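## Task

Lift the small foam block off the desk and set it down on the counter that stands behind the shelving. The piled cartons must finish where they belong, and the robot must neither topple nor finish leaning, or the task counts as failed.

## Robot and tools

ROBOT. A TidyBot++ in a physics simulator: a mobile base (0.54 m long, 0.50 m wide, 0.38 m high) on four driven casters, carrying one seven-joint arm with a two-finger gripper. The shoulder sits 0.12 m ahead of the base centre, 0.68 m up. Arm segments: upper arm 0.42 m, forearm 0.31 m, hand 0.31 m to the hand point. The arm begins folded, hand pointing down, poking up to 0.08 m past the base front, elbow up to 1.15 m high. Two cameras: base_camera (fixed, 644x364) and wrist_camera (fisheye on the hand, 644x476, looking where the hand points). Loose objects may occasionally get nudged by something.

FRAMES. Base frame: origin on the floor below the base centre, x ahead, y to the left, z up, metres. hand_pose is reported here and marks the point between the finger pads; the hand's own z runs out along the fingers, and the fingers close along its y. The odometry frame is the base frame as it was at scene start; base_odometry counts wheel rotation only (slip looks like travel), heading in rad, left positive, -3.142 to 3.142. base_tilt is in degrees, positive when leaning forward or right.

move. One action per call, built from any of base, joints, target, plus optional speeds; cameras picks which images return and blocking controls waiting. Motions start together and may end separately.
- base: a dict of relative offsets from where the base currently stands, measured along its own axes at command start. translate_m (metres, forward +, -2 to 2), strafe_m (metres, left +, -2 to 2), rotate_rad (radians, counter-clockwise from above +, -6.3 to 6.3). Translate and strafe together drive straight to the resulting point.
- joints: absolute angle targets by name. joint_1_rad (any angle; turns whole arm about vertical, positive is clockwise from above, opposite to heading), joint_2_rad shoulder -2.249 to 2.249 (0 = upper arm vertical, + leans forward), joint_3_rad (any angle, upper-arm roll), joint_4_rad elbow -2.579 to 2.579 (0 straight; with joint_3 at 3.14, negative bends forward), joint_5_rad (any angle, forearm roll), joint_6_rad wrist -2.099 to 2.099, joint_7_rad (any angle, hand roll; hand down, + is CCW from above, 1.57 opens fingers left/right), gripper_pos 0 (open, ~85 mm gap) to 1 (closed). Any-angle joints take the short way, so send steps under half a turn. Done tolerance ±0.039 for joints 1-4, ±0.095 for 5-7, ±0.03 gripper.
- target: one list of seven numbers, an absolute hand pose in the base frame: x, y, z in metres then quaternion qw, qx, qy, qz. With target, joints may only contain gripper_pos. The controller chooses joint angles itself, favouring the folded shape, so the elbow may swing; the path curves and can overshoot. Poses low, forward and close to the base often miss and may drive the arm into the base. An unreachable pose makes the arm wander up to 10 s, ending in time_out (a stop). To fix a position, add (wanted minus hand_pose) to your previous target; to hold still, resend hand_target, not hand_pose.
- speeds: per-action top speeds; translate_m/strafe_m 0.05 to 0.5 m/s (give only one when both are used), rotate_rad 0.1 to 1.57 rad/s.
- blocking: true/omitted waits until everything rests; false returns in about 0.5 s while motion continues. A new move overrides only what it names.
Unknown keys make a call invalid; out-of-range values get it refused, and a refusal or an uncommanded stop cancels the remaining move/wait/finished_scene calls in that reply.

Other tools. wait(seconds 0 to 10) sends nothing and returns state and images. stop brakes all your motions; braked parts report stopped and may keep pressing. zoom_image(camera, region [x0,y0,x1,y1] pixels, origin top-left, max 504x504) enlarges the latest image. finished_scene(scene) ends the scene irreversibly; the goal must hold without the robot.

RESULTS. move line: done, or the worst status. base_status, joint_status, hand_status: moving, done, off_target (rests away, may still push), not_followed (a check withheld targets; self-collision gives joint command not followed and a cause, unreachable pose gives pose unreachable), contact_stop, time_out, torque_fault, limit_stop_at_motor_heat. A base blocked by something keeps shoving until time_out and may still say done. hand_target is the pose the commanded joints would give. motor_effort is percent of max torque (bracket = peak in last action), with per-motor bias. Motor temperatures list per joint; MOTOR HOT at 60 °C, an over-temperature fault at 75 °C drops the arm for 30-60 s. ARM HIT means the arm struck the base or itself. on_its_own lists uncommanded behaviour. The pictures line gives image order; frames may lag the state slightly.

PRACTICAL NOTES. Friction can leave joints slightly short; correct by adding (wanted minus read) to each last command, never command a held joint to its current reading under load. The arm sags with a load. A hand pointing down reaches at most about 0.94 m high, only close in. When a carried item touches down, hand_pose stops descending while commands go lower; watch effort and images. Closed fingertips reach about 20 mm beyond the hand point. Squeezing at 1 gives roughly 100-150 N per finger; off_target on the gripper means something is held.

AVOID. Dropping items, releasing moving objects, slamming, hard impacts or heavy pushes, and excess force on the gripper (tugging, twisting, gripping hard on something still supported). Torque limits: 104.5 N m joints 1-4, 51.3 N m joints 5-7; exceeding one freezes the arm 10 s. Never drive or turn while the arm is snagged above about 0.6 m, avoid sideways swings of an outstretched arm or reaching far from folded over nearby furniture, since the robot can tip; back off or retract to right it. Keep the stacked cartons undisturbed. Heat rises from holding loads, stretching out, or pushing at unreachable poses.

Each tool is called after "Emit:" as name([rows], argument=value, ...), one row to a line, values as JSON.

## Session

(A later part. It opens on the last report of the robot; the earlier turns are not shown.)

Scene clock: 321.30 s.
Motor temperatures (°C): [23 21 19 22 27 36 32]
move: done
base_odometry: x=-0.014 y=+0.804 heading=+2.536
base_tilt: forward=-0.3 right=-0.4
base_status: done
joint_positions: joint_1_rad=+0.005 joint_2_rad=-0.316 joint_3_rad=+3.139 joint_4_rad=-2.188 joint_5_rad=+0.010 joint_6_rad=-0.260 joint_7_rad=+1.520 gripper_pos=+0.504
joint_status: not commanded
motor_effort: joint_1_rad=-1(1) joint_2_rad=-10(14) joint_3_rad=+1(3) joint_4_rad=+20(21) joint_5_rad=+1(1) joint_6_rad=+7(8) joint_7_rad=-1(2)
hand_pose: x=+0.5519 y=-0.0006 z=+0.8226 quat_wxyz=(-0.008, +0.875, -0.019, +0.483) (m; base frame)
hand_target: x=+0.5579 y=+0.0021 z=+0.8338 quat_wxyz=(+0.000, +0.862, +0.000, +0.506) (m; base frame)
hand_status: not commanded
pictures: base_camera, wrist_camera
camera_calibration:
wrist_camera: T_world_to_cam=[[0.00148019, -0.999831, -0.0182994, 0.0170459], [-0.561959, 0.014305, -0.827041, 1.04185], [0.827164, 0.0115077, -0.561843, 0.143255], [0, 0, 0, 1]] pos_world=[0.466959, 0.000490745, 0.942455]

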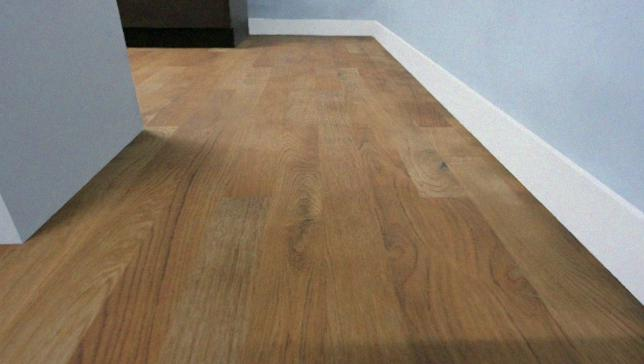

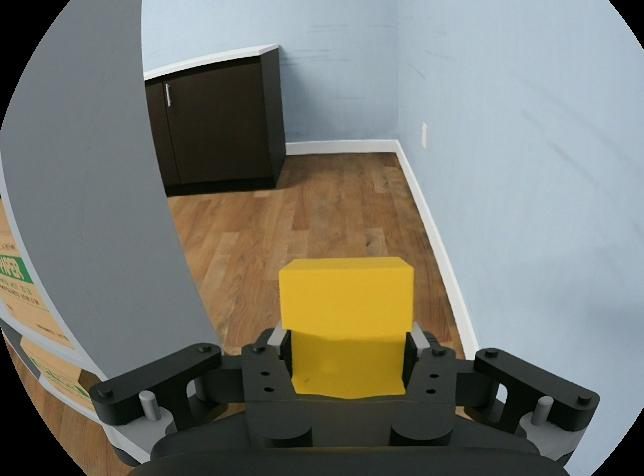

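Emit:
move(base={"strafe_m": 0.015, "translate_m": 1.6})

Scene clock: 332.00 s.
Motor temperatures (°C): [23 20 19 22 27 36 32]
move: done
base_odometry: x=-1.339 y=+1.702 heading=+2.536
base_tilt: forward=-0.3 right=-0.4
base_status: done
joint_positions: joint_1_rad=+0.005 joint_2_rad=-0.320 joint_3_rad=+3.139 joint_4_rad=-2.190 joint_5_rad=+0.010 joint_6_rad=-0.260 joint_7_rad=+1.520 gripper_pos=+0.504
joint_status: not commanded
motor_effort: joint_1_rad=+0(1) joint_2_rad=-10(12) joint_3_rad=+0(1) joint_4_rad=+20(21) joint_5_rad=+1(2) joint_6_rad=+7(8) joint_7_rad=-1(2)
hand_pose: x=+0.5511 y=-0.0005 z=+0.8237 quat_wxyz=(-0.008, +0.874, -0.019, +0.485) (m; base frame)
hand_target: x=+0.5579 y=+0.0021 z=+0.8338 quat_wxyz=(+0.000, +0.862, +0.000, +0.506) (m; base frame)
hand_status: not commanded
pictures: base_camera, wrist_camera
camera_calibration:
wrist_camera: T_world_to_cam=[[0.00160254, -0.999833, -0.0182116, 0.0170223], [-0.559019, 0.0142045, -0.829033, 1.04235], [0.829153, 0.0115092, -0.558903, 0.140994], [0, 0, 0, 1]] pos_world=[0.465759, 0.000590684, 0.943252]

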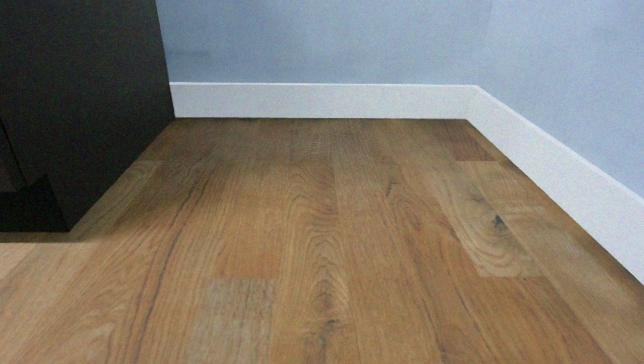

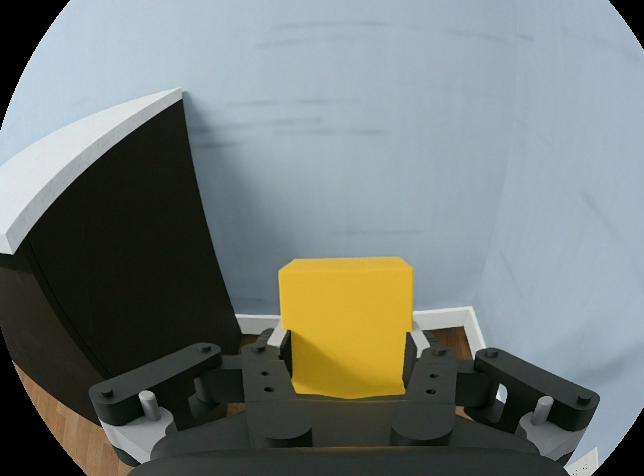

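Emit:
zoom_image(camera="wrist_camera", region=[0, 60, 240, 300])

Scaled by 2.100.

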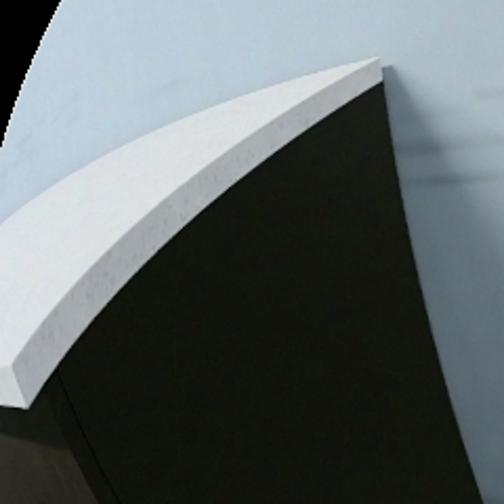

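Emit:
move(joints={"joint_1_rad": 0.0, "joint_2_rad": -0.1, "joint_4_rad": -1.2, "joint_6_rad": -2.0, "joint_7_rad": 1.57}, cameras=[])

Emit:
move(base={"strafe_m": 0.65})

Scene clock: 358.67 s.
Motor temperatures (°C): [23 20 19 22 27 36 32]
move: done
base_odometry: x=-1.339 y=+1.702 heading=+2.536
base_tilt: forward=-0.3 right=-0.4
base_status: not commanded
joint_positions: joint_1_rad=+0.005 joint_2_rad=-0.118 joint_3_rad=+3.139 joint_4_rad=-1.224 joint_5_rad=+0.010 joint_6_rad=-1.931 joint_7_rad=+1.520 gripper_pos=+0.504
joint_status: all done
motor_effort: joint_1_rad=+0(1) joint_2_rad=-12(15) joint_3_rad=+1(1) joint_4_rad=+15(22) joint_5_rad=-1(2) joint_6_rad=+0(8) joint_7_rad=+0(2)
hand_pose: x=+0.3828 y=-0.0023 z=+0.9310 quat_wxyz=(+0.004, +0.998, -0.029, +0.053) (m; base frame)
hand_target: x=+0.3701 y=+0.0018 z=+0.9320 quat_wxyz=(+0.000, +1.000, +0.000, +0.021) (m; base frame)
hand_status: not commanded
pictures: none
No camera images: "cameras" was empty.

Scene clock: 361.13 s.
Motor temperatures (°C): [23 20 19 22 27 36 32]
move: done
base_odometry: x=-1.709 y=+1.168 heading=+2.535
base_tilt: forward=-0.3 right=-0.4
base_status: done
joint_positions: joint_1_rad=+0.003 joint_2_rad=-0.116 joint_3_rad=+3.138 joint_4_rad=-1.224 joint_5_rad=+0.010 joint_6_rad=-1.934 joint_7_rad=+1.520 gripper_pos=+0.504
joint_status: not commanded
motor_effort: joint_1_rad=+0(2) joint_2_rad=-12(13) joint_3_rad=+0(2) joint_4_rad=+15(15) joint_5_rad=+0(2) joint_6_rad=+0(1) joint_7_rad=-1(1)
hand_pose: x=+0.3827 y=-0.0013 z=+0.9303 quat_wxyz=(+0.004, +0.998, -0.027, +0.050) (m; base frame)
hand_target: x=+0.3701 y=+0.0018 z=+0.9320 quat_wxyz=(+0.000, +1.000, +0.000, +0.021) (m; base frame)
hand_status: not commanded
pictures: base_camera, wrist_camera
camera_calibration:
wrist_camera: T_world_to_cam=[[-0.0257789, -0.999627, -0.00902797, 0.0204272], [-0.99754, 0.0263119, -0.064976, 0.493626], [0.0651893, 0.00733076, -0.997846, 1.04096], [0, 0, 0, 1]] pos_world=[0.425079, -0.000199638, 1.07097]

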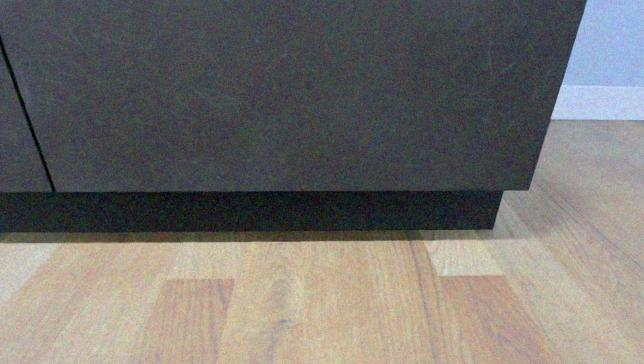

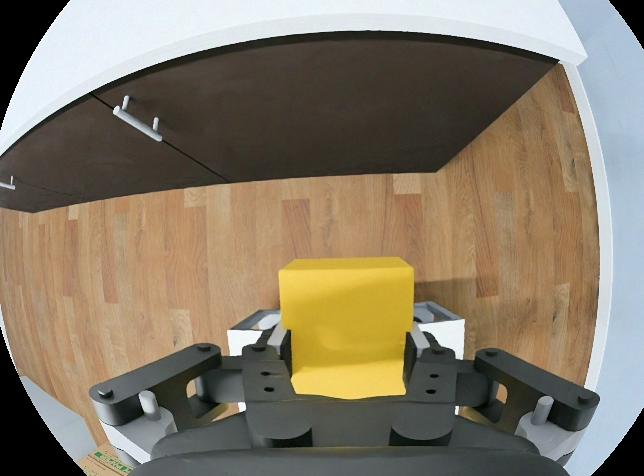

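Emit:
move(base={"translate_m": 0.31}, speeds={"translate_m": 0.25}, cameras=["base_camera"])

Emit:
move(joints={"joint_1_rad": 0.0, "joint_2_rad": 0.16, "joint_4_rad": -0.92, "joint_6_rad": -1.98, "joint_7_rad": 1.57})

Scene clock: 374.77 s.
Motor temperatures (°C): [23 20 19 22 27 36 32]
move: done
base_odometry: x=-1.964 y=+1.344 heading=+2.536
base_tilt: forward=-0.2 right=-0.4
base_status: done
joint_positions: joint_1_rad=+0.003 joint_2_rad=-0.102 joint_3_rad=+3.138 joint_4_rad=-1.223 joint_5_rad=+0.010 joint_6_rad=-1.939 joint_7_rad=+1.520 gripper_pos=+0.504
joint_status: not commanded
motor_effort: joint_1_rad=+0(1) joint_2_rad=-12(16) joint_3_rad=+0(1) joint_4_rad=+15(16) joint_5_rad=+1(2) joint_6_rad=+1(2) joint_7_rad=+0(2)
hand_pose: x=+0.3846 y=-0.0013 z=+0.9269 quat_wxyz=(+0.004, +0.999, -0.027, +0.041) (m; base frame)
hand_target: x=+0.3701 y=+0.0018 z=+0.9320 quat_wxyz=(+0.000, +1.000, +0.000, +0.021) (m; base frame)
hand_status: not commanded
pictures: base_camera

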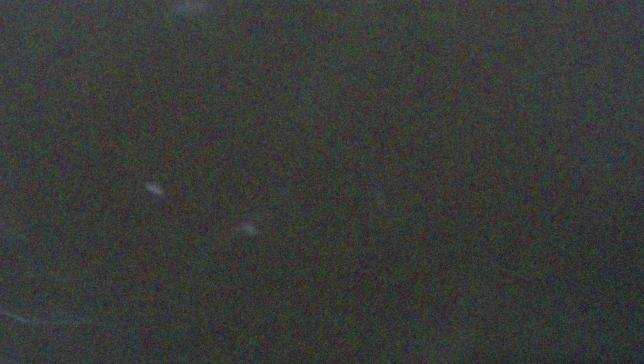

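Scene clock: 376.10 s.
Motor temperatures (°C): [23 20 19 22 27 36 32]
move: done
base_odometry: x=-1.964 y=+1.344 heading=+2.536
base_tilt: forward=-0.3 right=-0.4
base_status: not commanded
joint_positions: joint_1_rad=+0.003 joint_2_rad=+0.154 joint_3_rad=+3.138 joint_4_rad=-0.947 joint_5_rad=+0.010 joint_6_rad=-1.939 joint_7_rad=+1.520 gripper_pos=+0.504
joint_status: all done
motor_effort: joint_1_rad=+0(1) joint_2_rad=-23(26) joint_3_rad=+0(1) joint_4_rad=+15(16) joint_5_rad=+1(1) joint_6_rad=+0(2) joint_7_rad=-1(1)
hand_pose: x=+0.4954 y=-0.0014 z=+0.9305 quat_wxyz=(+0.003, +0.998, -0.027, +0.051) (m; base frame)
hand_target: x=+0.4886 y=+0.0019 z=+0.9351 quat_wxyz=(+0.000, +0.999, +0.000, +0.041) (m; base frame)
hand_status: not commanded
pictures: base_camera, wrist_camera
camera_calibration:
wrist_camera: T_world_to_cam=[[-0.0256841, -0.999619, -0.0101001, 0.0241219], [-0.997349, 0.0263113, -0.0678493, 0.60865], [0.0680892, 0.00833062, -0.997644, 1.03216], [0, 0, 0, 1]] pos_world=[0.537377, -0.00050025, 1.07127]

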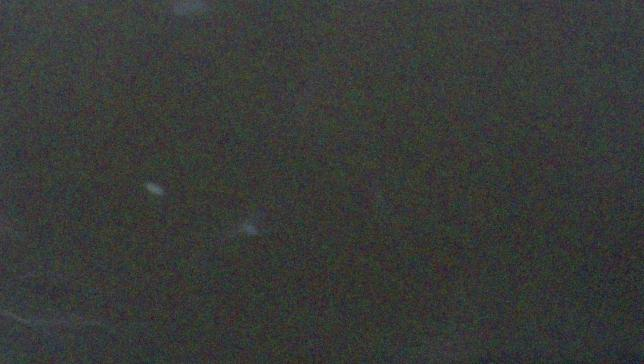

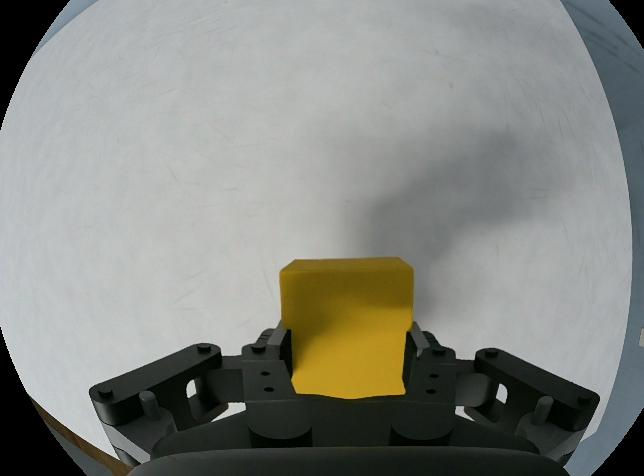

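Emit:
move(joints={"joint_2_rad": 0.172, "joint_4_rad": -1.0}, cameras=["wrist_camera"])

Scene clock: 381.97 s.
Motor temperatures (°C): [23 20 19 22 27 36 32]
move: done
base_odometry: x=-1.964 y=+1.344 heading=+2.536
base_tilt: forward=-0.3 right=-0.4
base_status: not commanded
joint_positions: joint_1_rad=+0.003 joint_2_rad=+0.158 joint_3_rad=+3.138 joint_4_rad=-0.991 joint_5_rad=+0.010 joint_6_rad=-1.939 joint_7_rad=+1.520 gripper_pos=+0.504
joint_status: all done
motor_effort: joint_1_rad=+0(1) joint_2_rad=-23(25) joint_3_rad=+0(0) joint_4_rad=+15(16) joint_5_rad=+0(1) joint_6_rad=+0(1) joint_7_rad=+0(2)
hand_pose: x=+0.4887 y=-0.0014 z=+0.9155 quat_wxyz=(+0.004, +0.999, -0.027, +0.027) (m; base frame)
hand_target: x=+0.4774 y=+0.0018 z=+0.9071 quat_wxyz=(+0.000, +1.000, +0.000, -0.005) (m; base frame)
hand_status: not commanded
pictures: wrist_camera
camera_calibration:
wrist_camera: T_world_to_cam=[[-0.0261394, -0.999619, -0.0088599, 0.022884], [-0.999452, 0.0263128, -0.0200592, 0.558168], [0.0202847, 0.00833071, -0.99976, 1.04295], [0, 0, 0, 1]] pos_world=[0.537305, -0.000500249, 1.0541]

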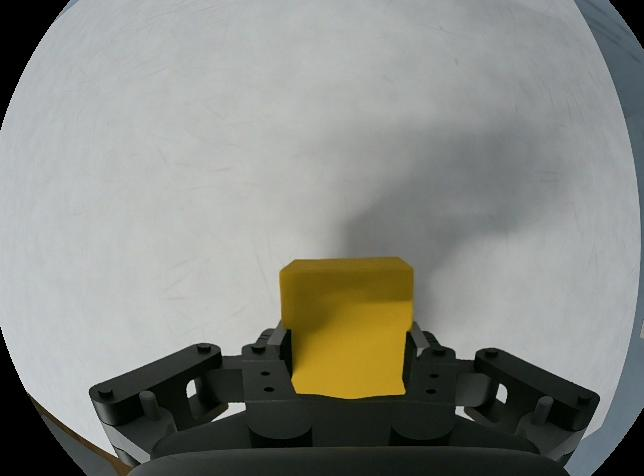

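Emit:
move(joints={"joint_2_rad": 0.172, "joint_4_rad": -1.04}, cameras=["wrist_camera"])

Scene clock: 384.67 s.
Motor temperatures (°C): [23 20 19 22 27 36 32]
move: done
base_odometry: x=-1.964 y=+1.344 heading=+2.536
base_tilt: forward=-0.3 right=-0.4
base_status: not commanded
joint_positions: joint_1_rad=+0.003 joint_2_rad=+0.159 joint_3_rad=+3.138 joint_4_rad=-1.028 joint_5_rad=+0.010 joint_6_rad=-1.939 joint_7_rad=+1.520 gripper_pos=+0.504
joint_status: all done
motor_effort: joint_1_rad=+0(1) joint_2_rad=-23(25) joint_3_rad=+0(0) joint_4_rad=+15(16) joint_5_rad=+0(1) joint_6_rad=+0(1) joint_7_rad=-1(1)
hand_pose: x=+0.4819 y=-0.0014 z=+0.9036 quat_wxyz=(+0.004, +1.000, -0.027, +0.008) (m; base frame)
hand_target: x=+0.4697 y=+0.0018 z=+0.8958 quat_wxyz=(+0.000, +1.000, +0.000, -0.025) (m; base frame)
hand_status: not commanded
pictures: wrist_camera
camera_calibration:
wrist_camera: T_world_to_cam=[[-0.0264654, -0.99962, -0.00772599, 0.021723], [-0.999469, 0.0263128, 0.0192268, 0.515757], [-0.0190162, 0.00823073, -0.999785, 1.0502], [0, 0, 0, 1]] pos_world=[0.536029, -0.000500188, 1.04022]

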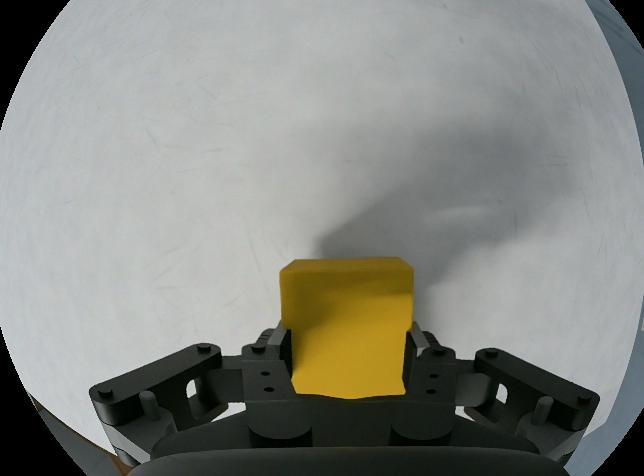

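Emit:
move(joints={"joint_2_rad": 0.174, "joint_4_rad": -1.065, "joint_6_rad": -1.90}, cameras=["wrist_camera"])

Scene clock: 393.83 s.
Motor temperatures (°C): [23 20 19 22 27 36 32]
move: done
base_odometry: x=-1.964 y=+1.344 heading=+2.536
base_tilt: forward=-0.2 right=-0.4
base_status: not commanded
joint_positions: joint_1_rad=+0.003 joint_2_rad=+0.161 joint_3_rad=+3.138 joint_4_rad=-1.052 joint_5_rad=+0.010 joint_6_rad=-1.913 joint_7_rad=+1.520 gripper_pos=+0.504
joint_status: all done
motor_effort: joint_1_rad=+0(1) joint_2_rad=-24(25) joint_3_rad=+0(0) joint_4_rad=+15(16) joint_5_rad=+0(2) joint_6_rad=-1(1) joint_7_rad=+0(1)
hand_pose: x=+0.4857 y=-0.0015 z=+0.8960 quat_wxyz=(+0.004, +1.000, -0.026, +0.008) (m; base frame)
hand_target: x=+0.4899 y=+0.0019 z=+0.8873 quat_wxyz=(+0.000, +1.000, +0.000, +0.001) (m; base frame)
hand_status: not commanded
pictures: wrist_camera
camera_calibration:
wrist_camera: T_world_to_cam=[[-0.0261619, -0.999629, -0.00763919, 0.0215105], [-0.999483, 0.0260135, 0.0189206, 0.520026], [-0.0187149, 0.00813024, -0.999792, 1.04241], [0, 0, 0, 1]] pos_world=[0.539828, -0.000500301, 1.03252]

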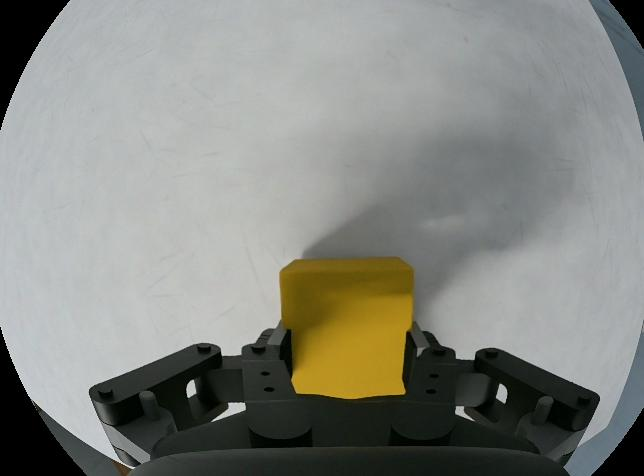

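Emit:
move(joints={"joint_2_rad": 0.178, "joint_4_rad": -1.083, "joint_6_rad": -1.90}, cameras=["wrist_camera"])

Scene clock: 397.77 s.
Motor temperatures (°C): [23 20 19 22 27 36 32]
move: done
base_odometry: x=-1.964 y=+1.344 heading=+2.536
base_tilt: forward=-0.3 right=-0.4
base_status: not commanded
joint_positions: joint_1_rad=+0.003 joint_2_rad=+0.161 joint_3_rad=+3.138 joint_4_rad=-1.069 joint_5_rad=+0.010 joint_6_rad=-1.913 joint_7_rad=+1.520 gripper_pos=+0.504
joint_status: all done
motor_effort: joint_1_rad=+0(1) joint_2_rad=-21(24) joint_3_rad=+0(1) joint_4_rad=+13(16) joint_5_rad=+1(1) joint_6_rad=-2(2) joint_7_rad=-1(1)
hand_pose: x=+0.4823 y=-0.0015 z=+0.8909 quat_wxyz=(+0.005, +1.000, -0.026, -0.001) (m; base frame)
hand_target: x=+0.4868 y=+0.0019 z=+0.8805 quat_wxyz=(+0.000, +1.000, +0.000, -0.010) (m; base frame)
hand_status: not commanded
pictures: wrist_camera
camera_calibration:
wrist_camera: T_world_to_cam=[[-0.0262876, -0.999629, -0.00719139, 0.0210416], [-0.999013, 0.0260122, 0.0360172, 0.501148], [-0.0358167, 0.00813109, -0.999325, 1.04514], [0, 0, 0, 1]] pos_world=[0.538639, -0.000500303, 1.02653]

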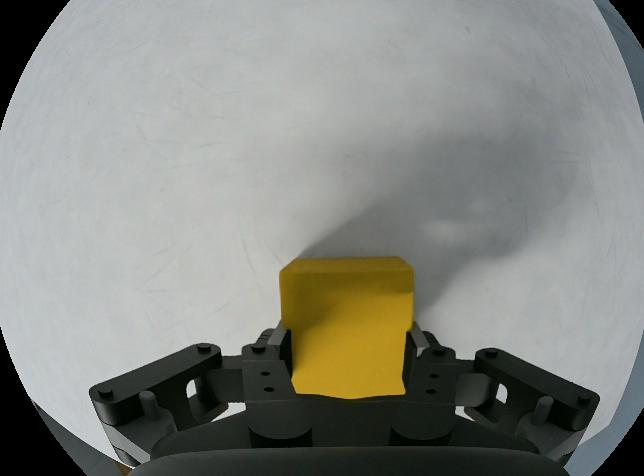

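Emit:
move(joints={"joint_4_rad": -1.095}, cameras=["wrist_camera"])

Scene clock: 403.13 s.
Motor temperatures (°C): [23 20 19 22 27 36 32]
move: done
base_odometry: x=-1.964 y=+1.344 heading=+2.536
base_tilt: forward=-0.3 right=-0.4
base_status: not commanded
joint_positions: joint_1_rad=+0.003 joint_2_rad=+0.161 joint_3_rad=+3.138 joint_4_rad=-1.070 joint_5_rad=+0.010 joint_6_rad=-1.913 joint_7_rad=+1.520 gripper_pos=+0.504
joint_status: all done
motor_effort: joint_1_rad=+0(1) joint_2_rad=-21(22) joint_3_rad=+0(0) joint_4_rad=+11(14) joint_5_rad=+1(2) joint_6_rad=-3(4) joint_7_rad=+0(1)
hand_pose: x=+0.4821 y=-0.0015 z=+0.8907 quat_wxyz=(+0.005, +1.000, -0.026, -0.001) (m; base frame)
hand_target: x=+0.4842 y=+0.0019 z=+0.8770 quat_wxyz=(+0.000, +1.000, +0.000, -0.016) (m; base frame)
hand_status: not commanded
pictures: wrist_camera
camera_calibration:
wrist_camera: T_world_to_cam=[[-0.0262912, -0.999629, -0.00717538, 0.0210231], [-0.998991, 0.0260116, 0.0366163, 0.500429], [-0.036416, 0.00813083, -0.999304, 1.04523], [0, 0, 0, 1]] pos_world=[0.53854, -0.000500303, 1.02633]

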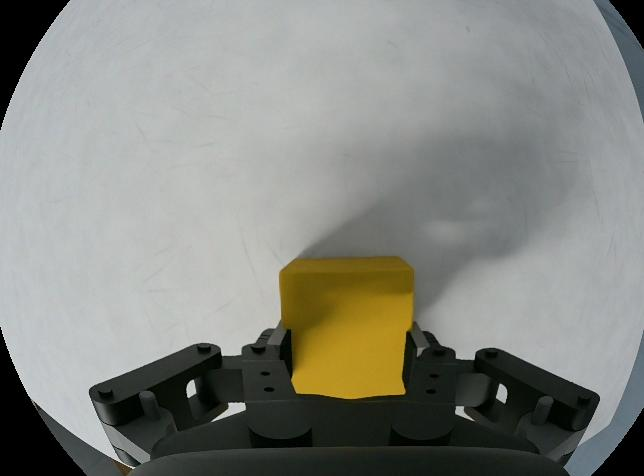

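Emit:
move(joints={"joint_4_rad": -1.085, "gripper_pos": 0.3}, cameras=["wrist_camera"])

Emit:
move(joints={"gripper_pos": 0.0}, cameras=["wrist_camera"])

Scene clock: 406.97 s.
Motor temperatures (°C): [23 20 19 22 27 36 32]
move: done
base_odometry: x=-1.964 y=+1.344 heading=+2.536
base_tilt: forward=-0.2 right=-0.4
base_status: not commanded
joint_positions: joint_1_rad=+0.003 joint_2_rad=+0.163 joint_3_rad=+3.138 joint_4_rad=-1.080 joint_5_rad=+0.010 joint_6_rad=-1.913 joint_7_rad=+1.521 gripper_pos=+0.300
joint_status: all done
motor_effort: joint_1_rad=+0(1) joint_2_rad=-23(25) joint_3_rad=+0(0) joint_4_rad=+15(16) joint_5_rad=+2(2) joint_6_rad=-1(4) joint_7_rad=-1(1)
hand_pose: x=+0.4804 y=-0.0015 z=+0.8872 quat_wxyz=(+0.005, +1.000, -0.026, -0.007) (m; base frame)
hand_target: x=+0.4864 y=+0.0019 z=+0.8799 quat_wxyz=(+0.000, +1.000, +0.000, -0.011) (m; base frame)
hand_status: not commanded
pictures: wrist_camera
camera_calibration:
wrist_camera: T_world_to_cam=[[-0.026173, -0.999634, -0.00688342, 0.020629], [-0.998513, 0.0258131, 0.0480076, 0.488584], [-0.0478123, 0.00812969, -0.998823, 1.04678], [0, 0, 0, 1]] pos_world=[0.538447, -0.000500418, 1.02224]

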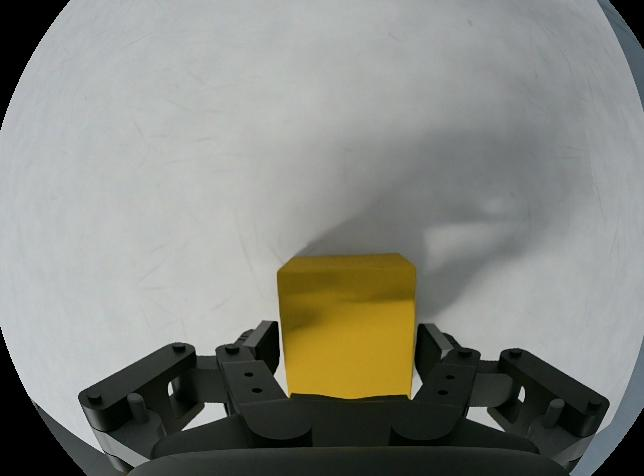

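Scene clock: 407.67 s.
Motor temperatures (°C): [23 20 19 22 27 36 32]
move: done
base_odometry: x=-1.964 y=+1.344 heading=+2.536
base_tilt: forward=-0.3 right=-0.4
base_status: not commanded
joint_positions: joint_1_rad=+0.003 joint_2_rad=+0.163 joint_3_rad=+3.138 joint_4_rad=-1.080 joint_5_rad=+0.010 joint_6_rad=-1.913 joint_7_rad=+1.521 gripper_pos=+0.000
joint_status: all done
motor_effort: joint_1_rad=+0(1) joint_2_rad=-23(24) joint_3_rad=+0(0) joint_4_rad=+15(15) joint_5_rad=+1(1) joint_6_rad=+0(1) joint_7_rad=+0(1)
hand_pose: x=+0.4804 y=-0.0015 z=+0.8872 quat_wxyz=(+0.005, +1.000, -0.026, -0.007) (m; base frame)
hand_target: x=+0.4864 y=+0.0019 z=+0.8799 quat_wxyz=(+0.000, +1.000, +0.000, -0.011) (m; base frame)
hand_status: not commanded
pictures: wrist_camera
camera_calibration:
wrist_camera: T_world_to_cam=[[-0.026173, -0.999634, -0.00688342, 0.020629], [-0.998513, 0.0258131, 0.0480076, 0.488584], [-0.0478123, 0.00812969, -0.998823, 1.04678], [0, 0, 0, 1]] pos_world=[0.538447, -0.000500418, 1.02224]

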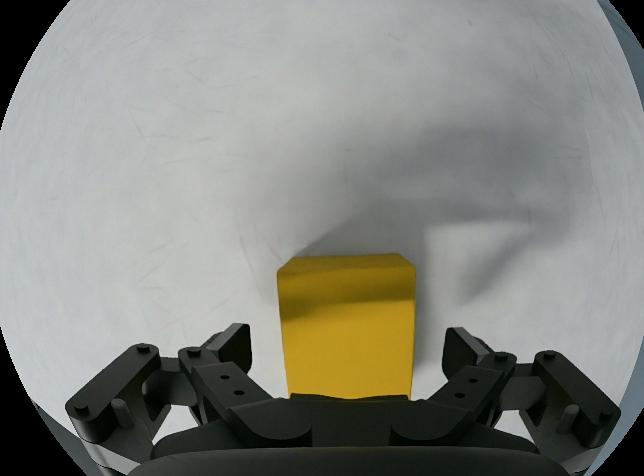

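Emit:
move(joints={"joint_2_rad": 0.12, "joint_4_rad": -0.92, "joint_6_rad": -2.0}, cameras=["wrist_camera"])

Emit:
move(joints={"joint_2_rad": -0.2, "joint_4_rad": -1.2, "joint_6_rad": -1.6}, base={"translate_m": -0.3})

Scene clock: 414.20 s.
Motor temperatures (°C): [23 20 19 22 27 36 32]
move: done
base_odometry: x=-1.964 y=+1.344 heading=+2.536
base_tilt: forward=-0.3 right=-0.4
base_status: not commanded
joint_positions: joint_1_rad=+0.003 joint_2_rad=+0.114 joint_3_rad=+3.138 joint_4_rad=-0.940 joint_5_rad=+0.010 joint_6_rad=-1.940 joint_7_rad=+1.521 gripper_pos=+0.000
joint_status: all done
motor_effort: joint_1_rad=+0(1) joint_2_rad=-22(26) joint_3_rad=+0(0) joint_4_rad=+15(16) joint_5_rad=+0(1) joint_6_rad=+1(2) joint_7_rad=+0(1)
hand_pose: x=+0.4859 y=-0.0014 z=+0.9475 quat_wxyz=(+0.003, +0.997, -0.027, +0.074) (m; base frame)
hand_target: x=+0.4720 y=+0.0019 z=+0.9490 quat_wxyz=(+0.000, +0.999, +0.000, +0.051) (m; base frame)
hand_status: not commanded
pictures: wrist_camera
camera_calibration:
wrist_camera: T_world_to_cam=[[-0.0251101, -0.999623, -0.0111443, 0.0247414], [-0.993244, 0.0262102, -0.113048, 0.641169], [0.113298, 0.00823038, -0.993527, 1.02391], [0, 0, 0, 1]] pos_world=[0.521452, -0.000500248, 1.09004]

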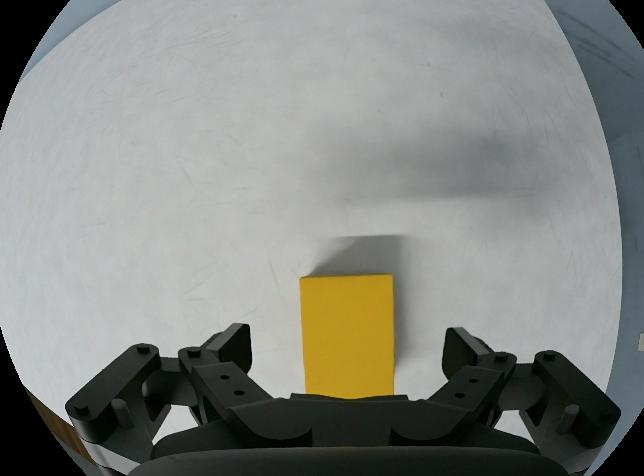

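Scene clock: 416.23 s.
Motor temperatures (°C): [23 20 19 22 27 36 32]
move: done
base_odometry: x=-1.717 y=+1.173 heading=+2.536
base_tilt: forward=-0.3 right=-0.4
base_status: done
joint_positions: joint_1_rad=+0.002 joint_2_rad=-0.210 joint_3_rad=+3.138 joint_4_rad=-1.183 joint_5_rad=+0.010 joint_6_rad=-1.666 joint_7_rad=+1.521 gripper_pos=+0.000
joint_status: all done
motor_effort: joint_1_rad=+0(3) joint_2_rad=-10(27) joint_3_rad=+0(2) joint_4_rad=+16(16) joint_5_rad=+1(2) joint_6_rad=+4(5) joint_7_rad=-1(2)
hand_pose: x=+0.4410 y=-0.0011 z=+0.9973 quat_wxyz=(-0.001, +0.968, -0.025, +0.249) (m; base frame)
hand_target: x=+0.4604 y=+0.0020 z=+0.9973 quat_wxyz=(+0.000, +0.964, +0.000, +0.267) (m; base frame)
hand_status: not commanded
pictures: base_camera, wrist_camera
camera_calibration:
wrist_camera: T_world_to_cam=[[-0.0169277, -0.999718, -0.0166446, 0.026422], [-0.892394, 0.0226142, -0.450691, 0.894487], [0.45094, 0.00722438, -0.892525, 0.82889], [0, 0, 0, 1]] pos_world=[0.424902, 0.000198265, 1.14338]

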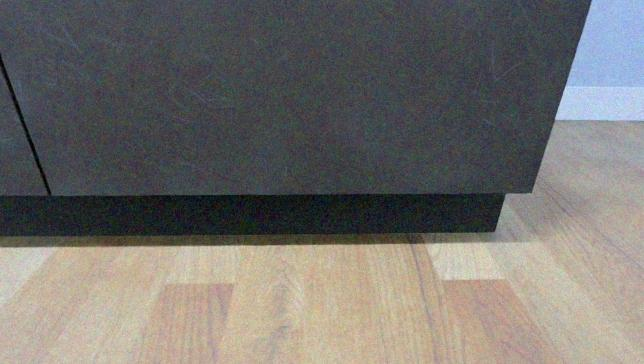

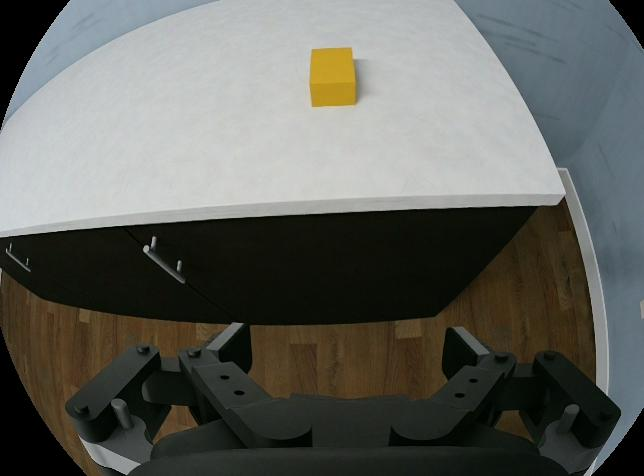

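Emit:
finished_scene(scene=1)

The scene is finished: the task was done.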